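# Place the wrapped bar lengthwise beneath the sealing arm

## Task

Put the film-wrapped bar down so that its length runs along the sealing arm and sits beneath it, with the sealing arm lying over the bar's centre line.

## Robot and tools

Robot: two arms, left_arm (base about (+0.006, +0.296, +0.046) m in the scene frame) and right_arm (base about (-0.029, -0.308, +0.039) m). right_arm ends in a five-finger right hand, left_arm in a mirrored left hand. A post stands on the floor behind the arms. Loose objects may occasionally get nudged by something outside your control.

Frames. Scene frame: origin at table-top height halfway between the nominal bases, +z up, +x out over the table, left_arm toward +y. Each arm reports end_effector_position (m) and end_effector_quat_wxyz in its own base frame. Readings can be off by a few cm, worse at long reach, and an arm often rests 1 to 3 cm (sometimes 5) below its command without touching anything.

Hand point: a point fixed to the palm, 0.05 m in front of it and 0.15 m from the wrist face along the fingers. Its +z runs along the straight fingers, +y out of the palm, +x across the palm away from the thumb on the right hand (toward the thumb on the left hand). Straight fingers reach 0.06-0.07 m past the point along +z and lie 0.06 m behind it along -y. A bracket on the little-finger side of the wrist can collide with things.

execute_actions(actions, cameras): actions is a list of up to 15 actions; each action is a table of up to 15 rows, one row per 1/30 s step, and a short table repeats its final row until step 15. Every row is one flat list of 28 numbers, each in [-1, 1], covering both arms: left dx, dy, dz, rx, ry, rz, then left hand little, ring, middle, index, thumb_bend, thumb_turn, force_limit, speed; then the same 14 for the right arm. The six pose numbers are an offset, not a pose: measured from that arm's Hand target as it stood when the action began, along that Hand target's own axes; every row of an action counts from that same start, and a repeated offset moves further. Scale: 1.0 = 0.6 m for dx, dy, dz and 180 degrees for rx, ry, rz (one rotation vector). Six zeros asks nothing new of the arm (though it re-requests the Hand target). Hand numbers are absolute targets: fingers and thumb_bend +1 straight/open, -1 curled/closed; thumb_turn +1 beside the palm, -1 opposite the fingers. force_limit maps -1 to +1 onto about 0 to 10 N (0 to 15 N for the thumb motors); speed rises from near 0 at -1 to full at +0.48 and above. To keep a hand unchanged, resend the last eight numbers you sent for it (if none yet, its hand_measured plus hand_force_limit and hand_speed). Closing fully in front of the palm grips things about 0.035-0.065 m thick; thumb tip to index pad can pinch light items up to about 0.08 m. For a gentle grip close at speed -0.94 or below. Cameras appear only for an empty actions list or when listed.

move(target, speed, blend, blocking, cameras): target is one 28-number row or a list of up to 15 such rows. Each arm's pose numbers are offsets from its current Hand target (same scale and axes as above), all rows measured from that same start, not chained. Hand numbers are sent at the first target or on arrival at later ones. speed is m/s, 0.002 to 4.3 (default 0.25; turns at twice that in rad/s), one value or one per target. blend in m rounds corners (0 = stop at each). Paths are straight, do not avoid obstacles, and end together, capped at 10 s. blocking=false returns after about 0.5 s while the move continues. The result adds a move: line: done, off_target, moving, held or fault, plus limits (paced = pose clipped, held = steps withheld).

wait(seconds): 0 to 3600, runs the scene without new commands; a running move continues. stop(): brakes the running move. zoom_image(camera, region): region [x0, y0, x1, y1] pixels of the newest image from that camera, at most 504 by 504. Cameras: cam_head_left, cam_head_right, cam_high, cam_low, cam_left_wrist, cam_right_wrist, each 672x504. show_instructions(): shows the reference pages. finished_scene(scene=1): ends the scene irreversibly; the bar must stay correctly placed with the robot let go.

Result lines: Hand target (your last commanded pose after clipping; next offsets count from it), end_effector_position/quat, Joint positions, Joint velocities (may be omitted when all within noise), joint torques (raw, offset, noisy; numbers 3 and 4 wrap at ±28 N m), hand_measured, hand_stopped_by (moving, target, force, stalled, fault), hand_load_n (positive pushes a finger open; near 0 after losing a grip), hand_force_limit, hand_speed, motor temperatures, and FAULT or MOTOR HOT lines. Orientation commands are clipped to within 40 degrees of the measured orientation per step.

Joint ranges (rad): waist -2.880 to 2.880, shoulder 0.000 to 3.142, elbow 0.000 to 3.019 (straight at 2.964), wrist pitch -1.693 to 1.571, wrist yaw -1.571 to 1.571, wrist roll -2.094 to 2.094.

Avoid: dropping the bar even slightly, releasing it while it moves, letting anything leave the table, fast impacts with fixed or heavy things, hard pushes, overloading fingers, and any contact between the two hands or arms (a moderate one can fail the scene). A blocked arm keeps pressing; command a target back past its hand point to relieve it. Long holding or stretched arms heat motors; at 100 °C that arm collapses for 30-60 s.

Each tool is called after "Request:" as name(argument=value, ...) on one line, values as JSON.

Reference images:

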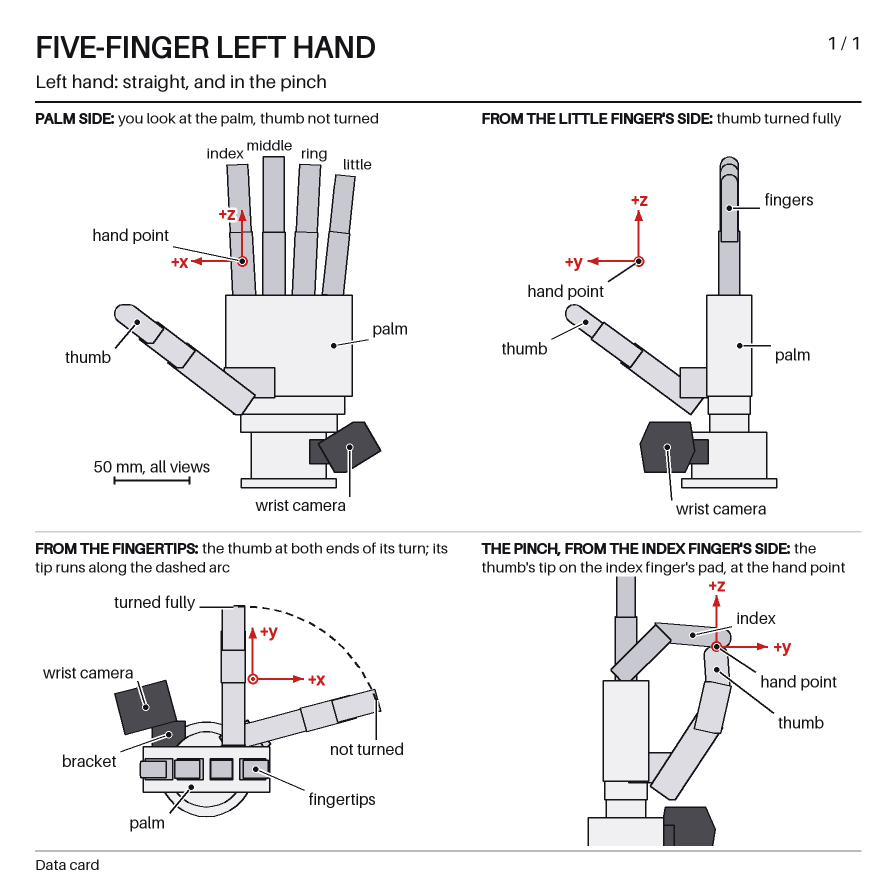

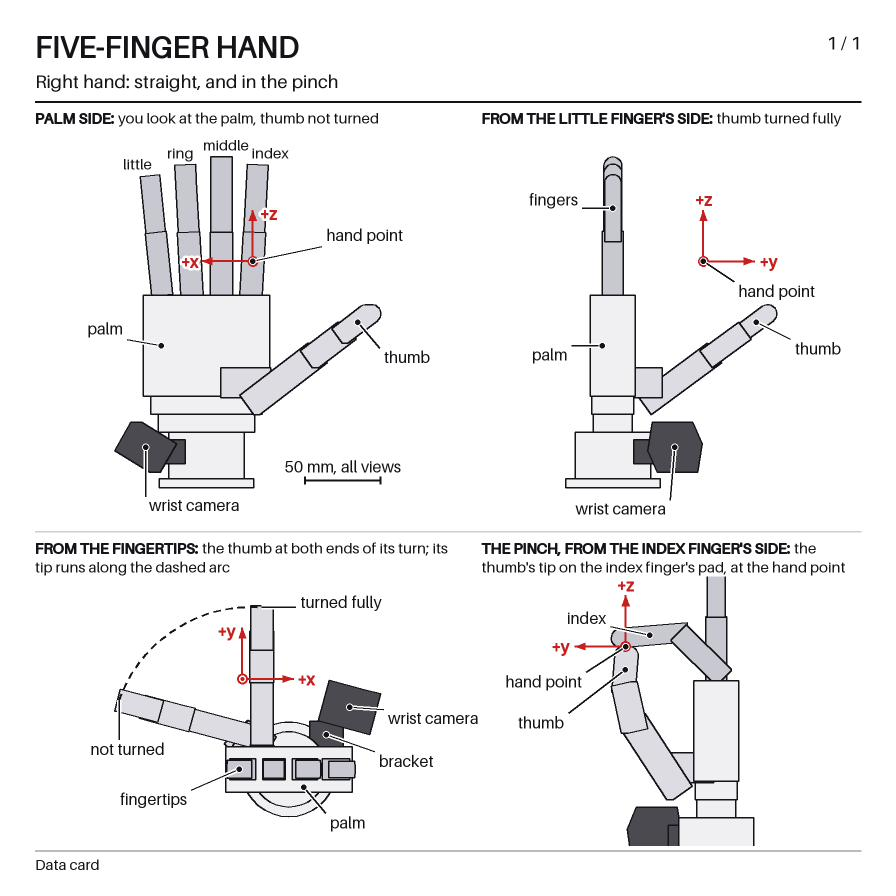

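## Session

Request:
execute_actions(actions=[])

Scene clock: 0.00 s.
left_arm: end_effector_position=(+0.4625, +0.1949, +0.0778) hand_measured=(+1.000, +1.000, +1.000, +1.000, +1.000, +1.000) hand_load_n=(+0.0, +0.0, +0.0, +0.0, +0.0, +0.0) hand_stopped_by=(target, target, target, target, target, target) hand_force_limit=0.00 hand_speed=-0.80 end_effector_quat_wxyz=(-0.028, +0.998, +0.050, -0.017) | right_arm: end_effector_position=(+0.4387, +0.2396, +0.1624) hand_measured=(+1.000, +1.000, +1.000, +1.000, +1.000, +1.000) hand_load_n=(+0.0, +0.0, +0.0, +0.0, +0.0, +0.0) hand_stopped_by=(target, target, target, target, target, target) hand_force_limit=0.00 hand_speed=-0.80 end_effector_quat_wxyz=(-0.015, +0.993, +0.094, +0.068)
Joint positions: left_arm=[0.509 1.714 1.323 -1.186 -0.066 -1.163] | right_arm=[0.602 1.698 1.529 -1.269 0.04 -1.16]
Joint velocities: within noise
Joint torques (N m): no reading
Motor temperatures (°C): left_arm=[33 30 34 32 30 32] | right_arm=[34 30 35 32 30 33]
Heat: left arm: hottest elbow 34 °C; right arm: hottest elbow 35 °C.
Hand target: left_arm +0.4698, +0.1989, +0.0859; -0.033, +0.998, +0.051, -0.007 | right_arm +0.4454, +0.2442, +0.1727; -0.021, +0.992, +0.094, +0.080

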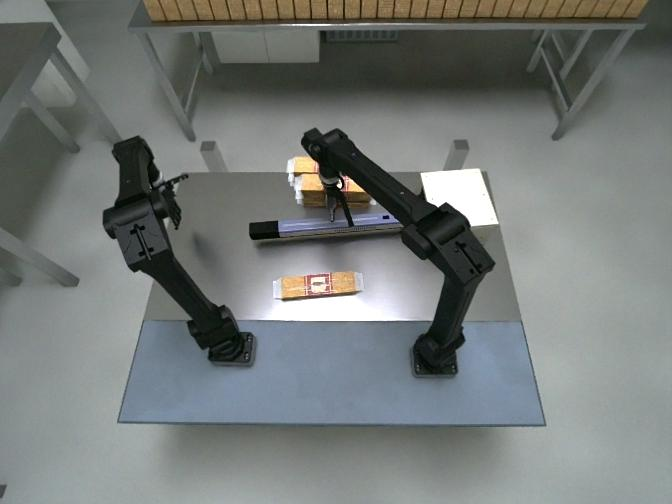

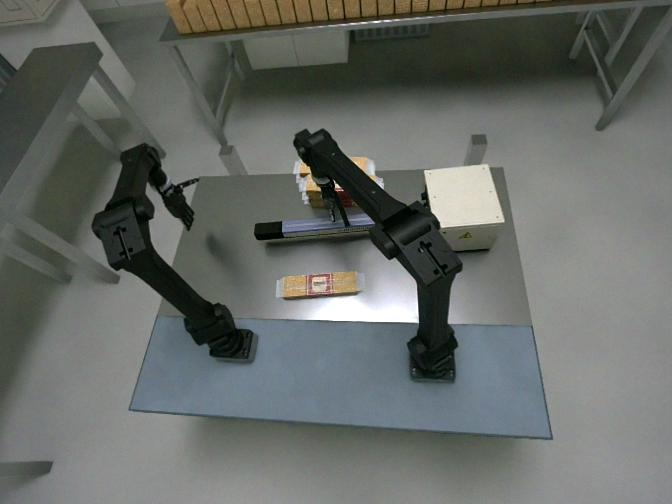

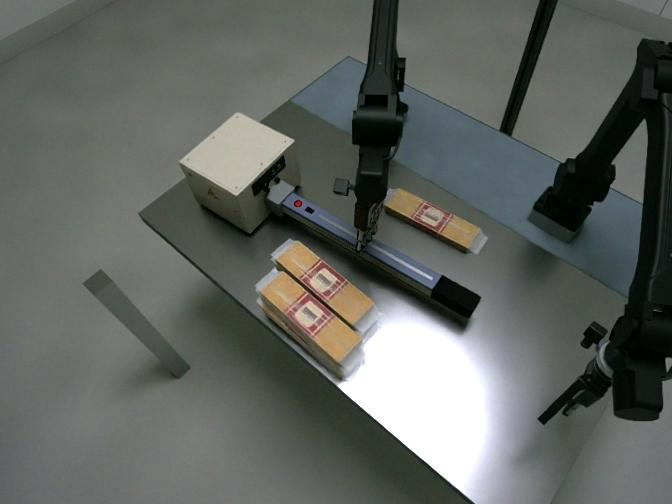

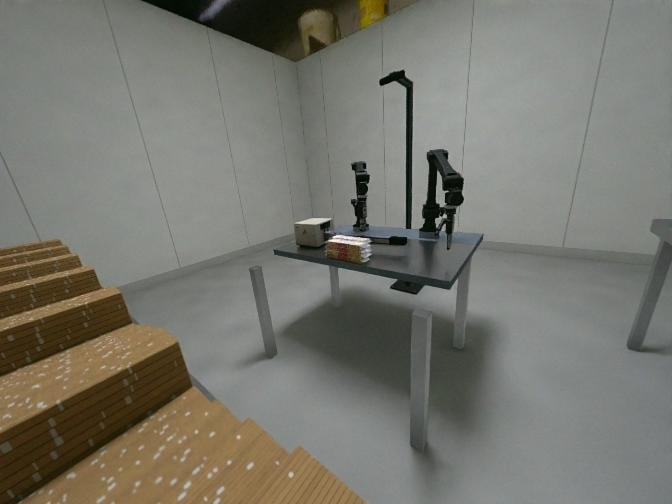

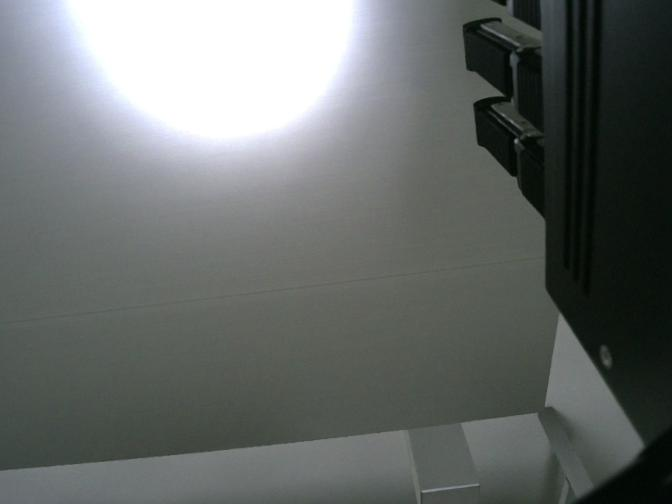

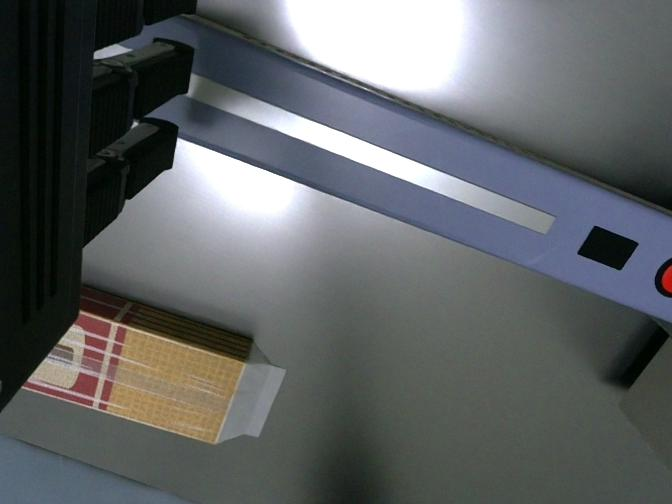

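Request:
zoom_image(camera="cam_high", region=[160, 90, 500, 390])

Request:
zoom_image(camera="cam_low", region=[260, 190, 500, 310])

Request:
zoom_image(camera="cam_head_right", region=[230, 140, 530, 340])

Request:
zoom_image(camera="cam_head_left", region=[230, 140, 530, 340])

Scaled by 1.482 from the camera's image (finer frame: 960x720).

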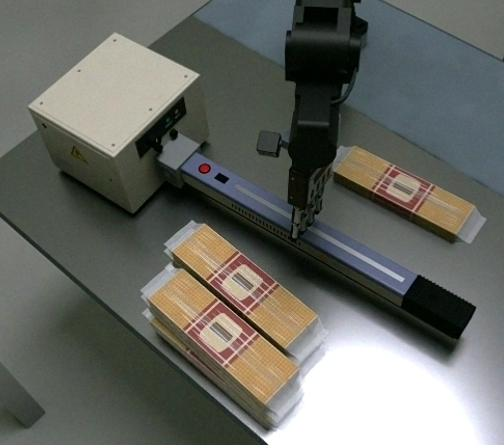

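Scaled by 2.100 from the camera's image (finer frame: 960x720).

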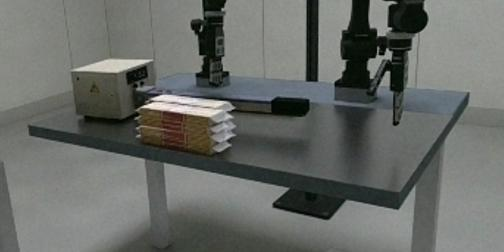

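Scaled by 1.680 from the camera's image (finer frame: 960x720).

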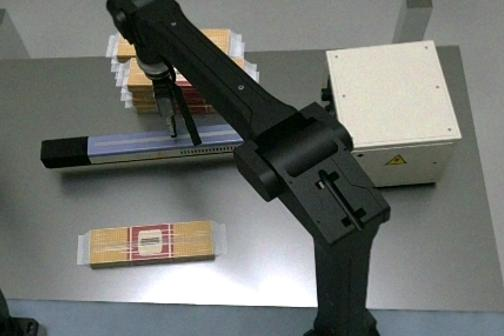

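Scaled by 1.680 from the camera's image (finer frame: 960x720).

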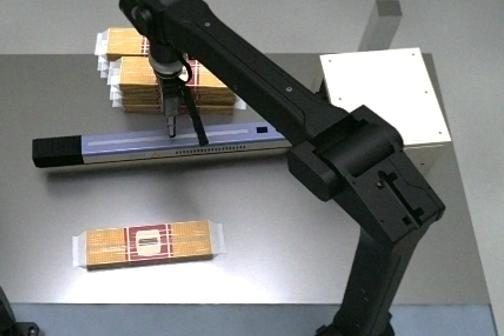

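Request:
move(target=[[0,0,0,0,0,0,1,1,1,1,1,1,0,-0.8,0,0,-0.25,0,0,0,1,1,1,1,1,1,0,-0.8],[0,0,0,0,0,0,1,1,1,1,1,1,0,-0.8,-0.2,0.35,-0.3,0,0,0,1,1,1,1,1,1,0,-0.8]], blend=[0.03,0], cameras=["all"])

Scene clock: 24.97 s.
left_arm: end_effector_position=(+0.4625, +0.1949, +0.0778) hand_measured=(+1.000, +1.000, +1.000, +1.000, +1.000, +1.000) hand_load_n=(+0.0, +0.0, +0.0, +0.0, +0.0, +0.0) hand_stopped_by=(target, target, target, target, target, target) hand_force_limit=0.00 hand_speed=-0.80 end_effector_quat_wxyz=(-0.028, +0.998, +0.050, -0.017) | right_arm: end_effector_position=(+0.3436, +0.0112, +0.3258) hand_measured=(+1.000, +1.000, +1.000, +1.000, +1.000, +1.000) hand_load_n=(+0.0, +0.0, +0.0, +0.0, +0.0, +0.0) hand_stopped_by=(target, target, target, target, target, target) hand_force_limit=0.00 hand_speed=-0.80 end_effector_quat_wxyz=(-0.021, +0.991, +0.097, +0.085)
Joint positions: left_arm=[0.509 1.714 1.323 -1.186 -0.066 -1.163] | right_arm=[0.195 1.21 1.442 -1.63 -0.026 -1.568]
Joint torques (N m): left_arm=[-1.55 -16.21 7.71 0.21 0.11 0.07] | right_arm=[-2.61 -9.93 8.68 0.55 -0.06 -0.03]
Heat: left arm: hottest elbow 37 °C; right arm: hottest elbow 38 °C.
Hand target: left_arm +0.4698, +0.1989, +0.0859; -0.033, +0.998, +0.051, -0.007 | right_arm +0.3410, +0.0059, +0.3250; -0.022, +0.992, +0.094, +0.080
Off the commanded pose: left_arm 0.012 m, 1 deg | right_arm 0.006 m, 1 deg.
move: done

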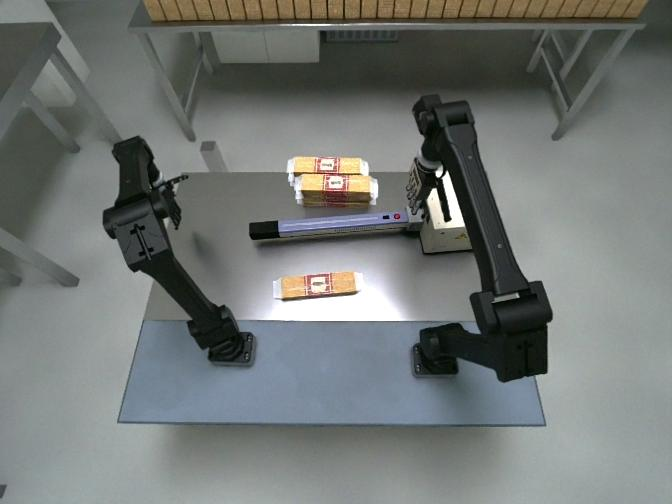

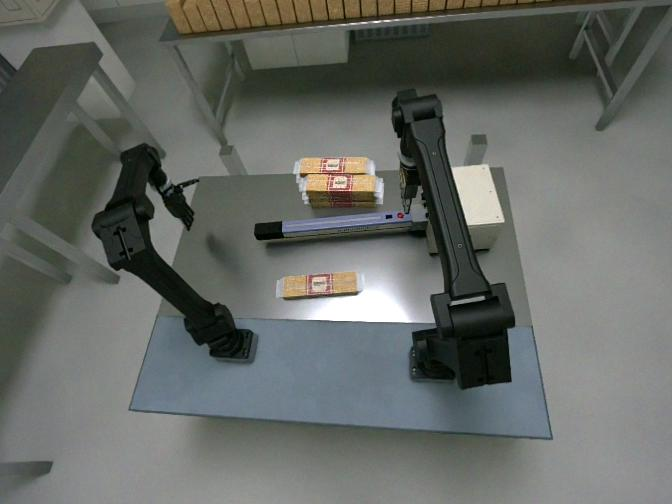

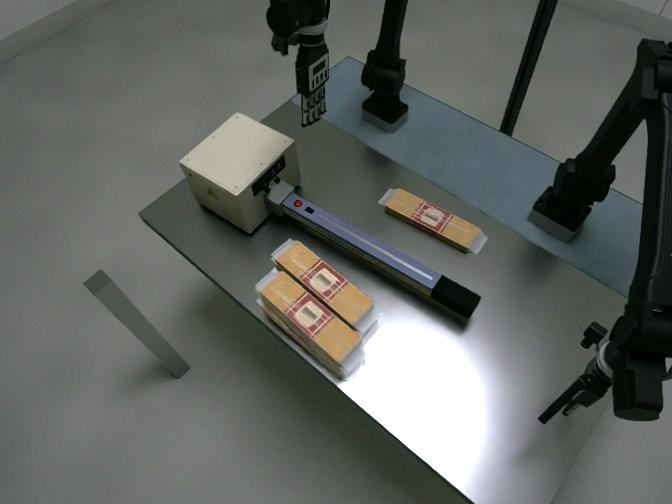

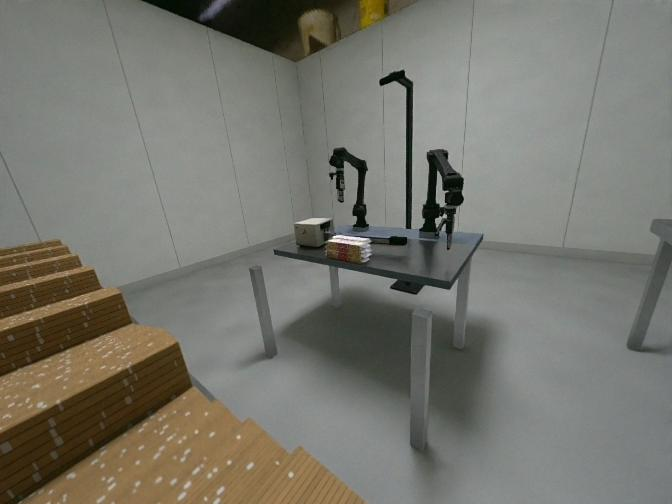

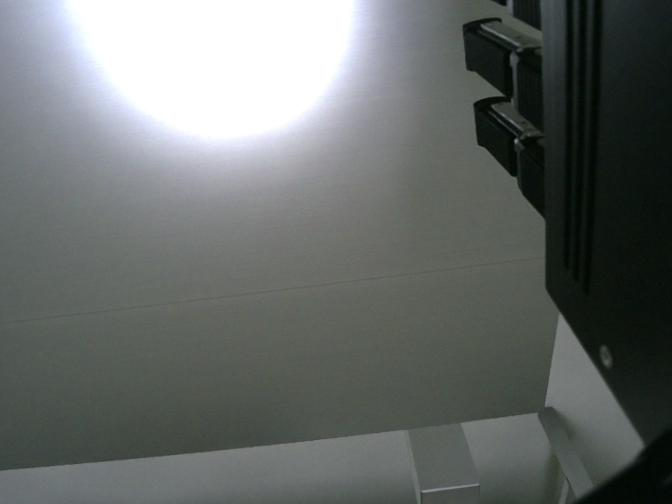

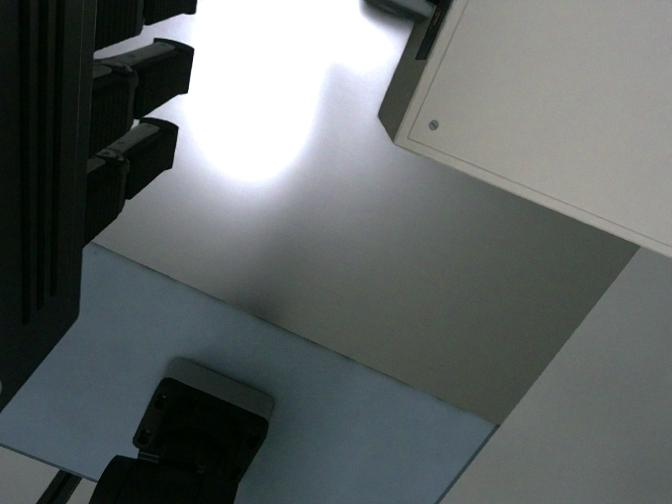

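Request:
zoom_image(camera="cam_high", region=[170, 100, 500, 390])

Request:
zoom_image(camera="cam_low", region=[280, 205, 430, 280])

Request:
zoom_image(camera="cam_head_right", region=[240, 140, 520, 310])

Request:
zoom_image(camera="cam_head_left", region=[240, 140, 520, 310])

Scaled by 1.527 from the camera's image (finer frame: 960x720).

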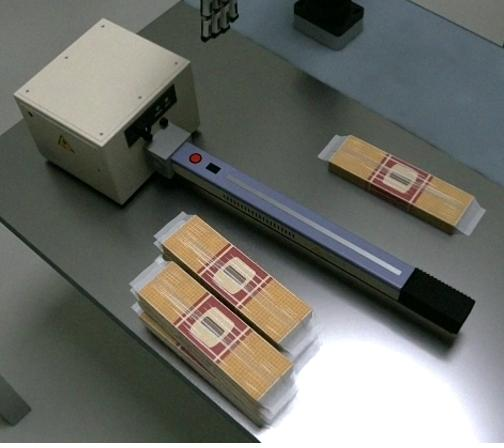

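Scaled by 3.360 from the camera's image (finer frame: 960x720).

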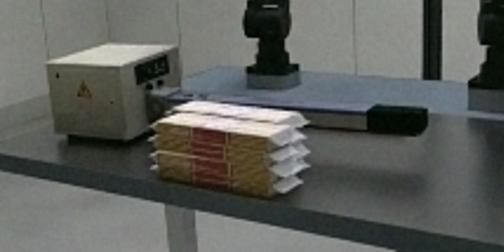

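Scaled by 1.800 from the camera's image (finer frame: 960x720).

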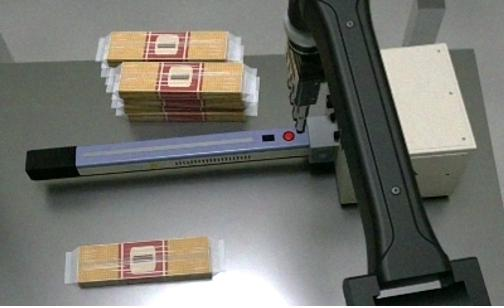

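Scaled by 1.800 from the camera's image (finer frame: 960x720).

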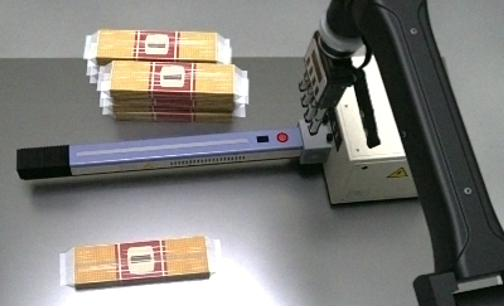

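Request:
zoom_image(camera="cam_high", region=[370, 180, 500, 270])

Request:
zoom_image(camera="cam_high", region=[390, 240, 500, 330])

Request:
zoom_image(camera="cam_high", region=[240, 160, 350, 250])

Request:
zoom_image(camera="cam_head_left", region=[240, 195, 440, 310])

Request:
zoom_image(camera="cam_high", region=[240, 220, 400, 390])

Request:
zoom_image(camera="cam_low", region=[290, 210, 420, 275])

Scaled by 3.877 from the camera's image (finer frame: 960x720).

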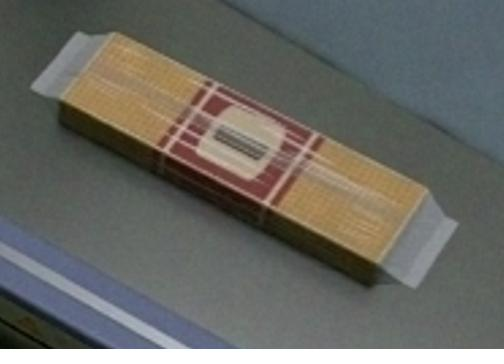

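Scaled by 4.582 from the camera's image (finer frame: 960x720).

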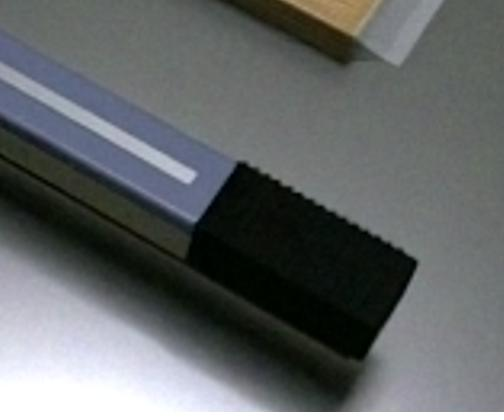

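Scaled by 4.582 from the camera's image (finer frame: 960x720).

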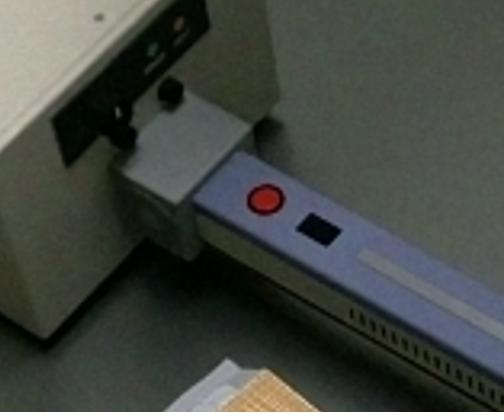

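Scaled by 2.520 from the camera's image (finer frame: 960x720).

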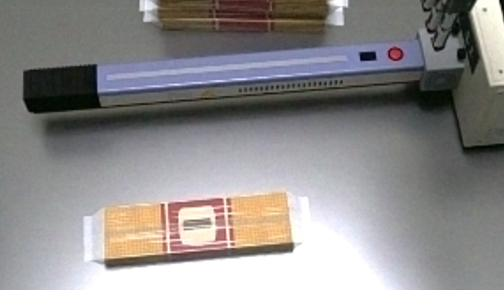

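Scaled by 2.965 from the camera's image (finer frame: 960x720).

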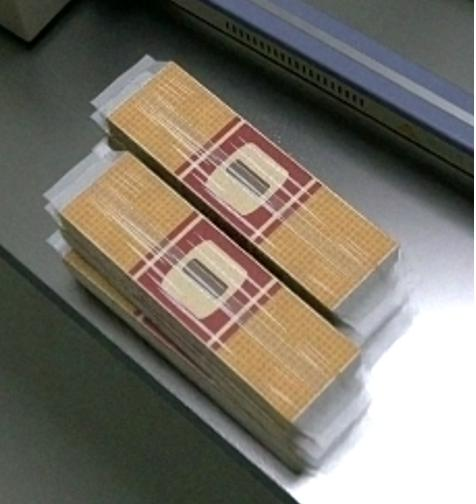

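Scaled by 3.877 from the camera's image (finer frame: 960x720).

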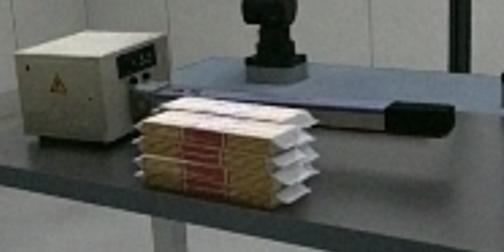

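Request:
move(target=[0,0,0,0,0,0,1,1,1,1,1,1,0,-0.8,-0.275,-0.68,0.082,-0.017,0.006,0.534,1,1,1,1,1,1,0,-0.8], cameras=["all"])

Scene clock: 131.33 s.
left_arm: end_effector_position=(+0.4625, +0.1949, +0.0778) hand_measured=(+1.000, +1.000, +1.000, +1.000, +1.000, +1.000) hand_load_n=(+0.0, +0.0, +0.0, +0.0, +0.0, +0.0) hand_stopped_by=(target, target, target, target, target, target) hand_force_limit=0.00 hand_speed=-0.80 end_effector_quat_wxyz=(-0.028, +0.998, +0.050, -0.017) | right_arm: end_effector_position=(+0.1126, +0.3688, +0.2536) hand_measured=(+1.000, +1.000, +1.000, +1.000, +1.000, +1.000) hand_load_n=(+0.0, +0.0, +0.0, +0.0, +0.0, +0.0) hand_stopped_by=(target, target, target, target, target, target) hand_force_limit=0.00 hand_speed=-0.80 end_effector_quat_wxyz=(-0.039, +0.731, -0.679, +0.050)
Joint positions: left_arm=[0.509 1.714 1.323 -1.186 -0.066 -1.163] | right_arm=[1.162 1.313 1.351 -1.568 0.122 1.087]
Joint torques (N m): left_arm=[-1.49 -16.26 7.72 0.2 0.11 0.07] | right_arm=[0.03 -11.11 10.45 0.76 0.38 0.16]
Motor temperatures (°C): left_arm=[33 31 41 32 30 32] | right_arm=[34 31 40 32 30 33]
Heat: left arm: hottest elbow 41 °C; right arm: hottest elbow 40 °C.
Hand target: left_arm +0.4698, +0.1989, +0.0859; -0.033, +0.998, +0.051, -0.007 | right_arm +0.1113, +0.3789, +0.2608; -0.051, +0.732, -0.677, +0.048
Off the commanded pose: left_arm 0.012 m, 1 deg | right_arm 0.013 m, 1 deg.
move: off_target (right_arm)

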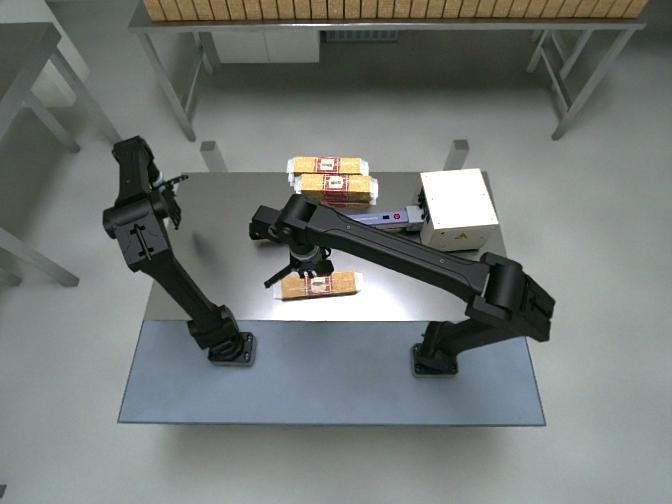

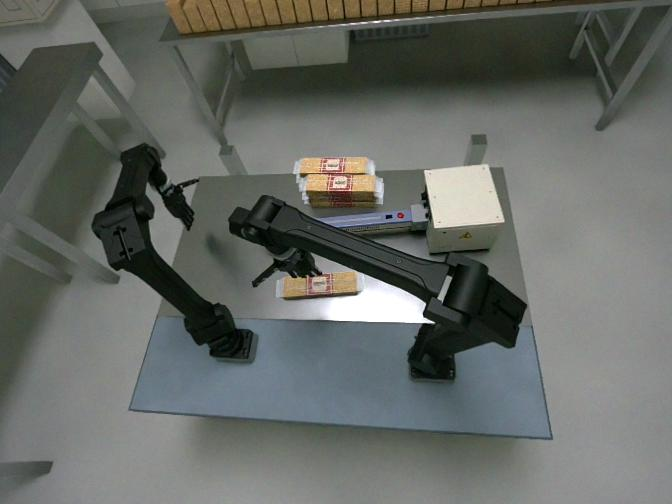

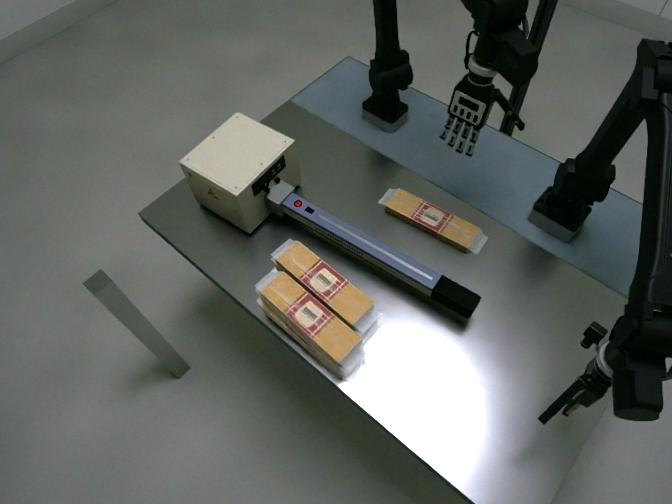

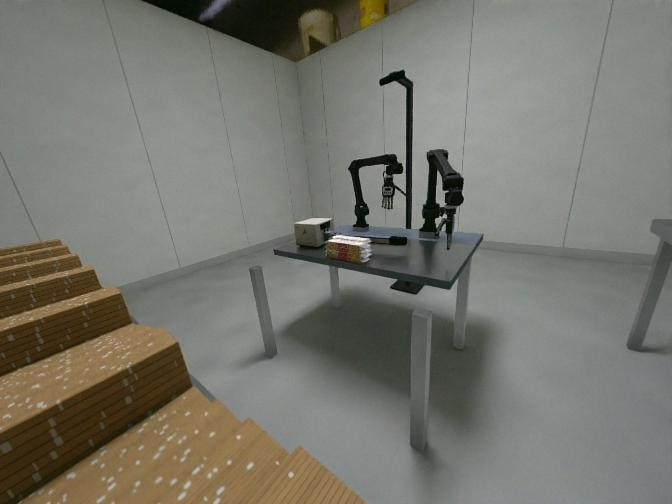

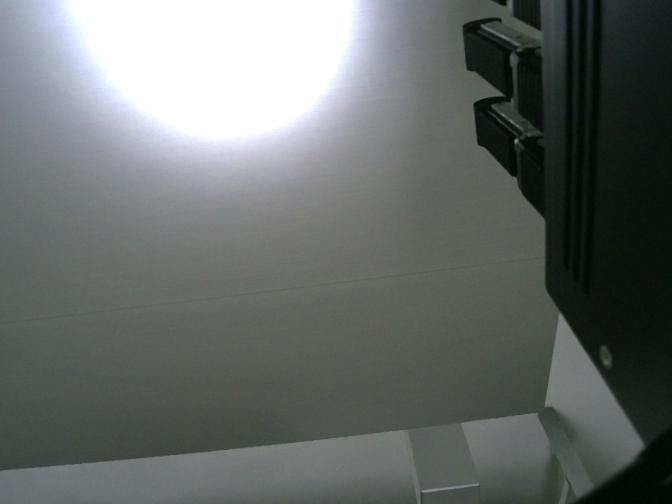

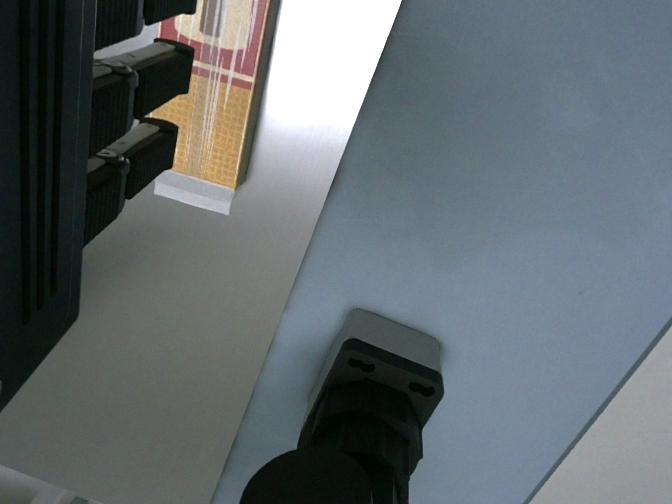

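Request:
move(target=[0,0,0,0,0,0,1,1,1,1,1,1,0,-0.8,-0.0166,0.0463,0.338,0,0,0,1,1,1,1,1,1,0,-0.8], cameras=["all"], speed=0.15)

Request:
zoom_image(camera="cam_high", region=[370, 130, 520, 260])

Scene clock: 140.03 s.
left_arm: end_effector_position=(+0.4625, +0.1949, +0.0778) hand_measured=(+1.000, +1.000, +1.000, +1.000, +1.000, +1.000) hand_load_n=(+0.0, +0.0, +0.0, +0.0, -0.5, +0.0) hand_stopped_by=(target, target, target, target, target, target) hand_force_limit=0.00 hand_speed=-0.80 end_effector_quat_wxyz=(-0.028, +0.998, +0.050, -0.017) | right_arm: end_effector_position=(+0.1156, +0.3846, +0.0575) hand_measured=(+1.000, +1.000, +1.000, +1.000, +1.000, +1.000) hand_load_n=(+0.0, +0.0, +0.5, +0.0, +0.0, +0.0) hand_stopped_by=(target, target, target, target, target, target) hand_force_limit=0.00 hand_speed=-0.80 end_effector_quat_wxyz=(-0.047, +0.730, -0.680, +0.048)
Joint positions: left_arm=[0.509 1.714 1.323 -1.186 -0.066 -1.163] | right_arm=[1.172 1.462 0.965 -1.017 0.123 1.097]
Joint torques (N m): left_arm=[-1.55 -16.26 7.72 0.21 0.11 0.07] | right_arm=[0.5 -11.99 7.92 0.77 0.34 0.15]
Heat: left arm: hottest elbow 41 °C; right arm: hottest elbow 41 °C.
Hand target: left_arm +0.4698, +0.1989, +0.0859; -0.033, +0.998, +0.051, -0.007 | right_arm +0.1114, +0.3887, +0.0560; -0.051, +0.732, -0.677, +0.048
Off the commanded pose: left_arm 0.012 m, 1 deg | right_arm 0.006 m, 1 deg.
move: done

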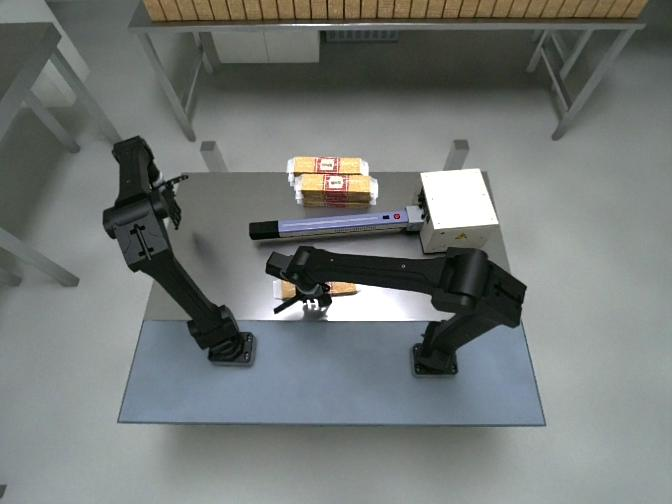

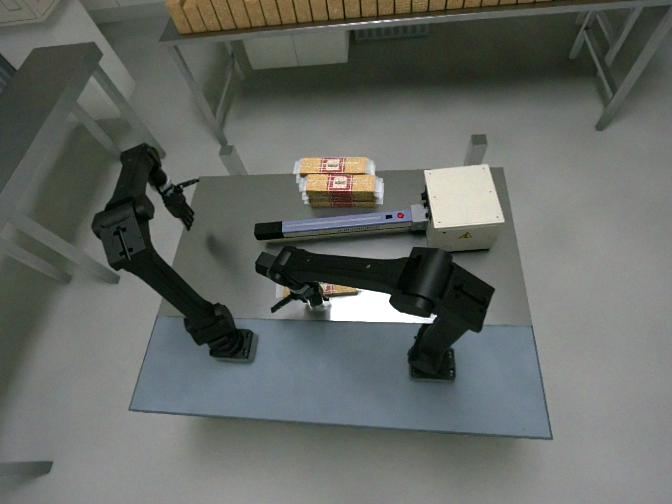

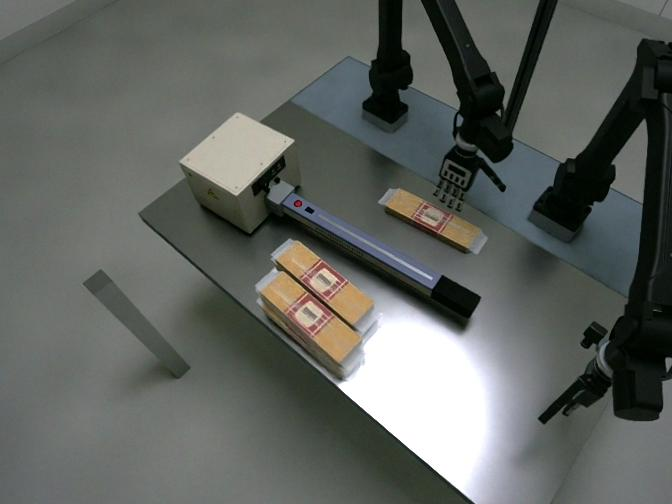

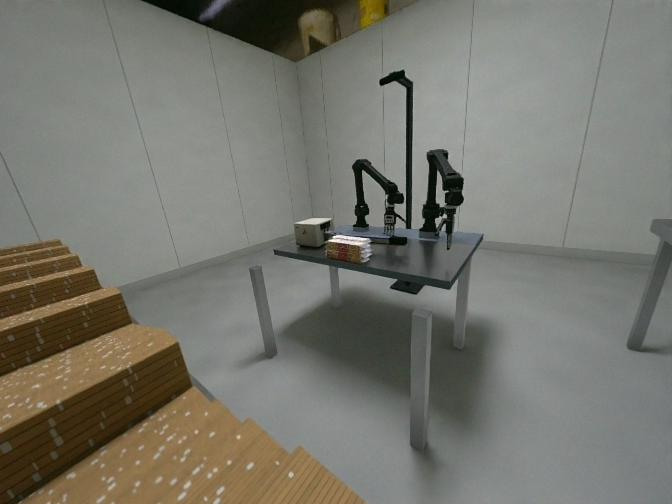

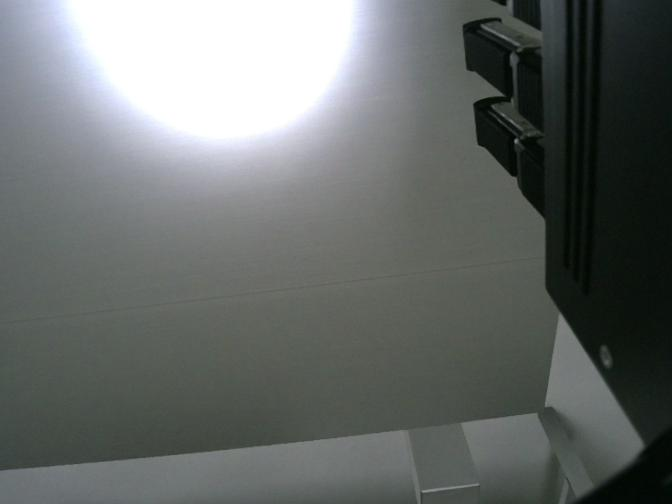

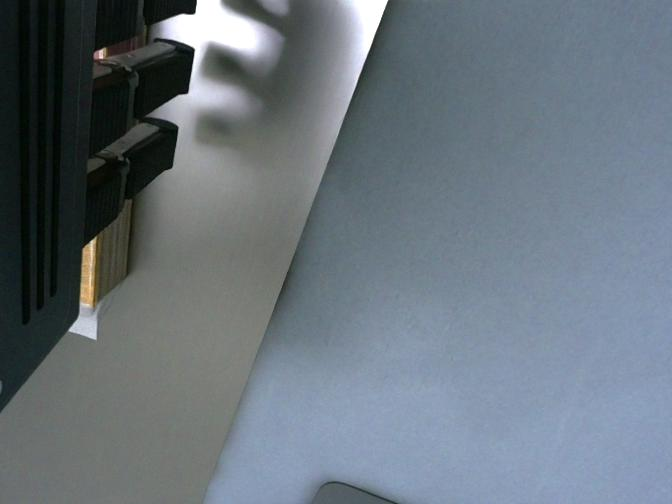

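Scaled by 3.360 from the camera's image (finer frame: 960x720).

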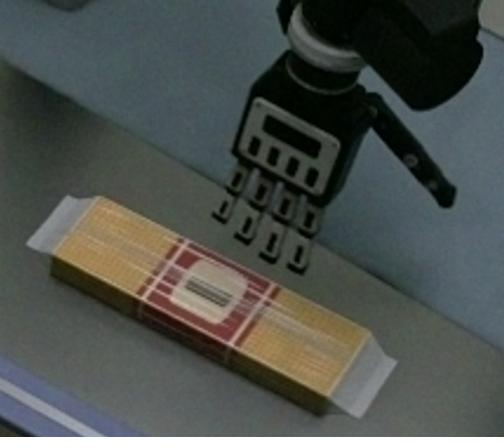

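Request:
move(target=[[0,0,0,0,0,0,1,1,1,1,1,1,0,-0.8,0,0.0051,0.0363,0,0,0,1,1,1,1,1,1,0,-0.8],[0,0,0,0,0,0,1,1,1,1,1,1,0,-0.8,0.0053,-0.061,0.0455,0,0,0,1,1,1,1,1,1,0,-0.8]], cameras=["cam_high","cam_head_left","cam_right_wrist"], speed=0.1)

Request:
zoom_image(camera="cam_high", region=[370, 130, 520, 260])

Scene clock: 153.77 s.
left_arm: end_effector_position=(+0.4625, +0.1949, +0.0778) hand_measured=(+1.000, +1.000, +1.000, +1.000, +1.000, +1.000) hand_load_n=(+0.0, +0.0, +0.0, +0.0, +0.0, +0.0) hand_stopped_by=(target, target, target, target, target, target) hand_force_limit=0.00 hand_speed=-0.80 end_effector_quat_wxyz=(-0.028, +0.998, +0.050, -0.017) | right_arm: end_effector_position=(+0.1249, +0.3807, +0.0376) hand_measured=(+1.000, +1.000, +1.000, +1.000, +1.000, +1.000) hand_load_n=(+0.0, +0.0, -6.5, +0.0, +0.0, +0.0) hand_stopped_by=(target, target, target, target, target, target) hand_force_limit=0.00 hand_speed=-0.80 end_effector_quat_wxyz=(-0.043, +0.745, -0.664, +0.038)
Joint positions: left_arm=[0.509 1.714 1.323 -1.186 -0.066 -1.163] | right_arm=[1.134 1.499 0.942 -0.953 0.097 1.016]
Joint torques (N m): left_arm=[-1.49 -16.26 7.71 0.21 0.11 0.07] | right_arm=[-3.49 -8.76 9.87 1.14 1.24 -0.01]
Heat: left arm: hottest elbow 41 °C; right arm: hottest elbow 40 °C.
Hand target: left_arm +0.4698, +0.1989, +0.0859; -0.033, +0.998, +0.051, -0.007 | right_arm +0.1515, +0.3886, +0.0341; -0.051, +0.732, -0.677, +0.048
Off the commanded pose: left_arm 0.012 m, 1 deg | right_arm 0.028 m, 3 deg.
move: off_target (right_arm)
Images, in order (width x height): cam_head_left 672x504, cam_high 672x504, cam_right_wrist 672x504.

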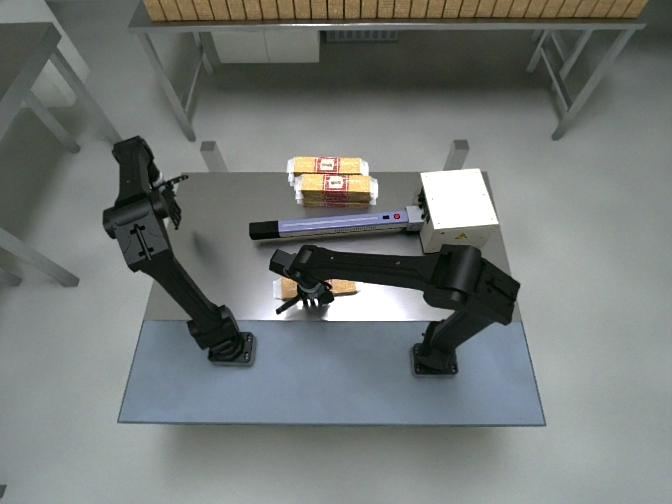

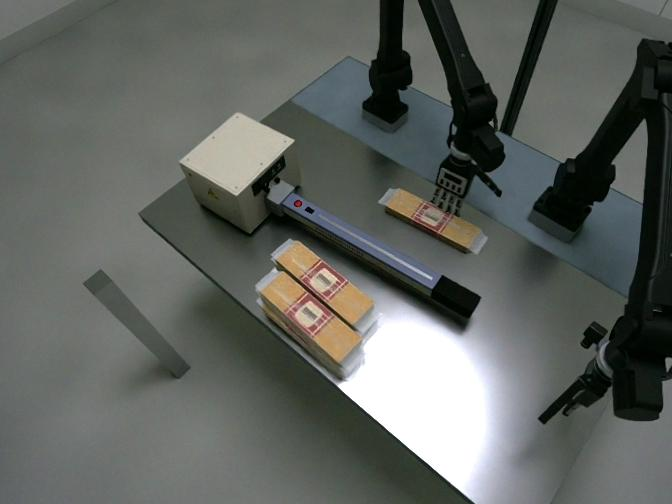

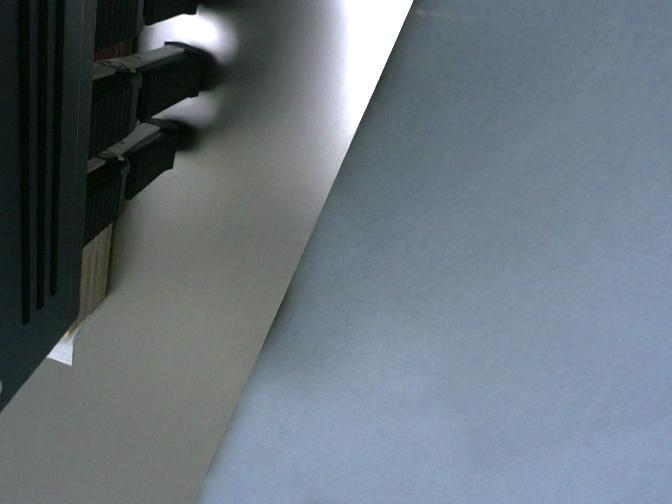

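Scaled by 3.360 from the camera's image (finer frame: 960x720).

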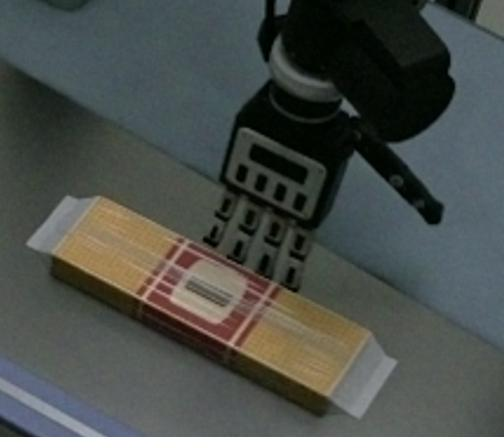

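Request:
move(target=[0,0,0,0,0,0,1,1,1,1,1,1,0,-0.8,0.0015,0.0747,-0.029,-0.044,0,0,1,1,1,1,1,1,0,-0.8], cameras=["cam_high","cam_head_left"], speed=0.1)

Request:
zoom_image(camera="cam_high", region=[370, 130, 520, 260])

Scene clock: 186.27 s.
left_arm: end_effector_position=(+0.4625, +0.1949, +0.0778) hand_measured=(+1.000, +1.000, +1.000, +1.000, +1.000, +1.000) hand_load_n=(+0.0, +0.0, +0.0, +0.0, +0.0, +0.0) hand_stopped_by=(target, target, target, target, target, target) hand_force_limit=0.00 hand_speed=-0.80 end_effector_quat_wxyz=(-0.028, +0.998, +0.050, -0.017) | right_arm: end_effector_position=(+0.1084, +0.3797, +0.0433) hand_measured=(+1.000, +1.000, +1.000, +1.000, +1.000, +1.000) hand_load_n=(+0.0, +0.0, +0.0, +0.0, +0.0, +0.0) hand_stopped_by=(target, target, target, target, target, target) hand_force_limit=0.00 hand_speed=-0.80 end_effector_quat_wxyz=(-0.009, +0.734, -0.679, +0.003)
Joint positions: left_arm=[0.509 1.714 1.323 -1.186 -0.066 -1.163] | right_arm=[1.128 1.502 0.949 -1.003 0.012 1.051]
Joint torques (N m): left_arm=[-1.55 -16.21 7.72 0.21 0.11 0.07] | right_arm=[-0.67 -10.7 8.75 -0.34 -0.43 0.13]
Heat: left arm: hottest elbow 42 °C; right arm: hottest elbow 42 °C.
Hand target: left_arm +0.4698, +0.1989, +0.0859; -0.033, +0.998, +0.051, -0.007 | right_arm +0.1050, +0.3842, +0.0452; -0.001, +0.734, -0.679, +0.001
Off the commanded pose: left_arm 0.012 m, 1 deg | right_arm 0.006 m, 1 deg.
move: done
Images, in order (width x height): cam_head_left 672x504, cam_high 672x504.

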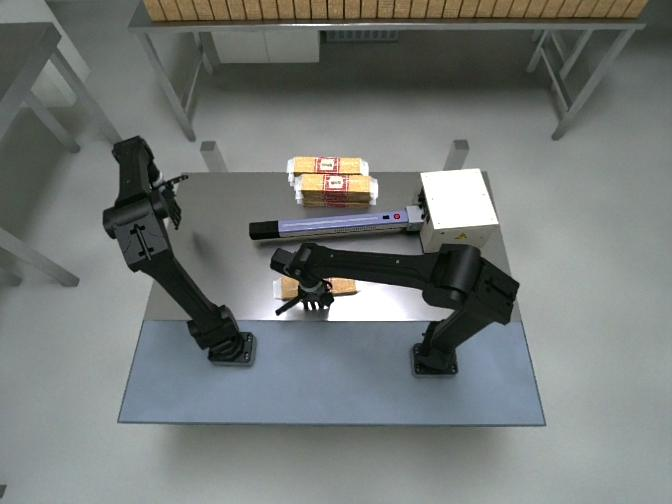

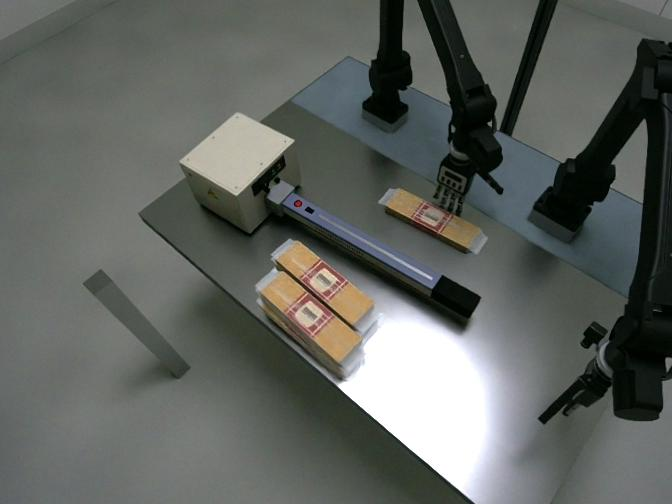

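Scaled by 3.360 from the camera's image (finer frame: 960x720).

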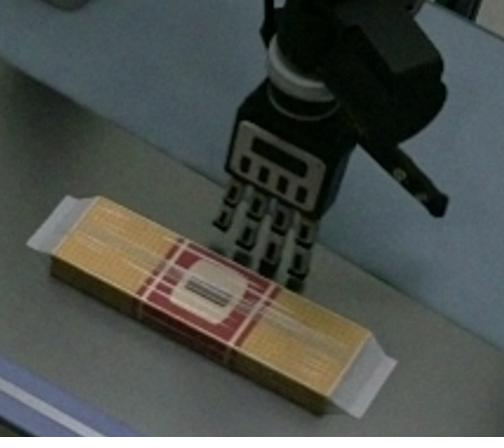

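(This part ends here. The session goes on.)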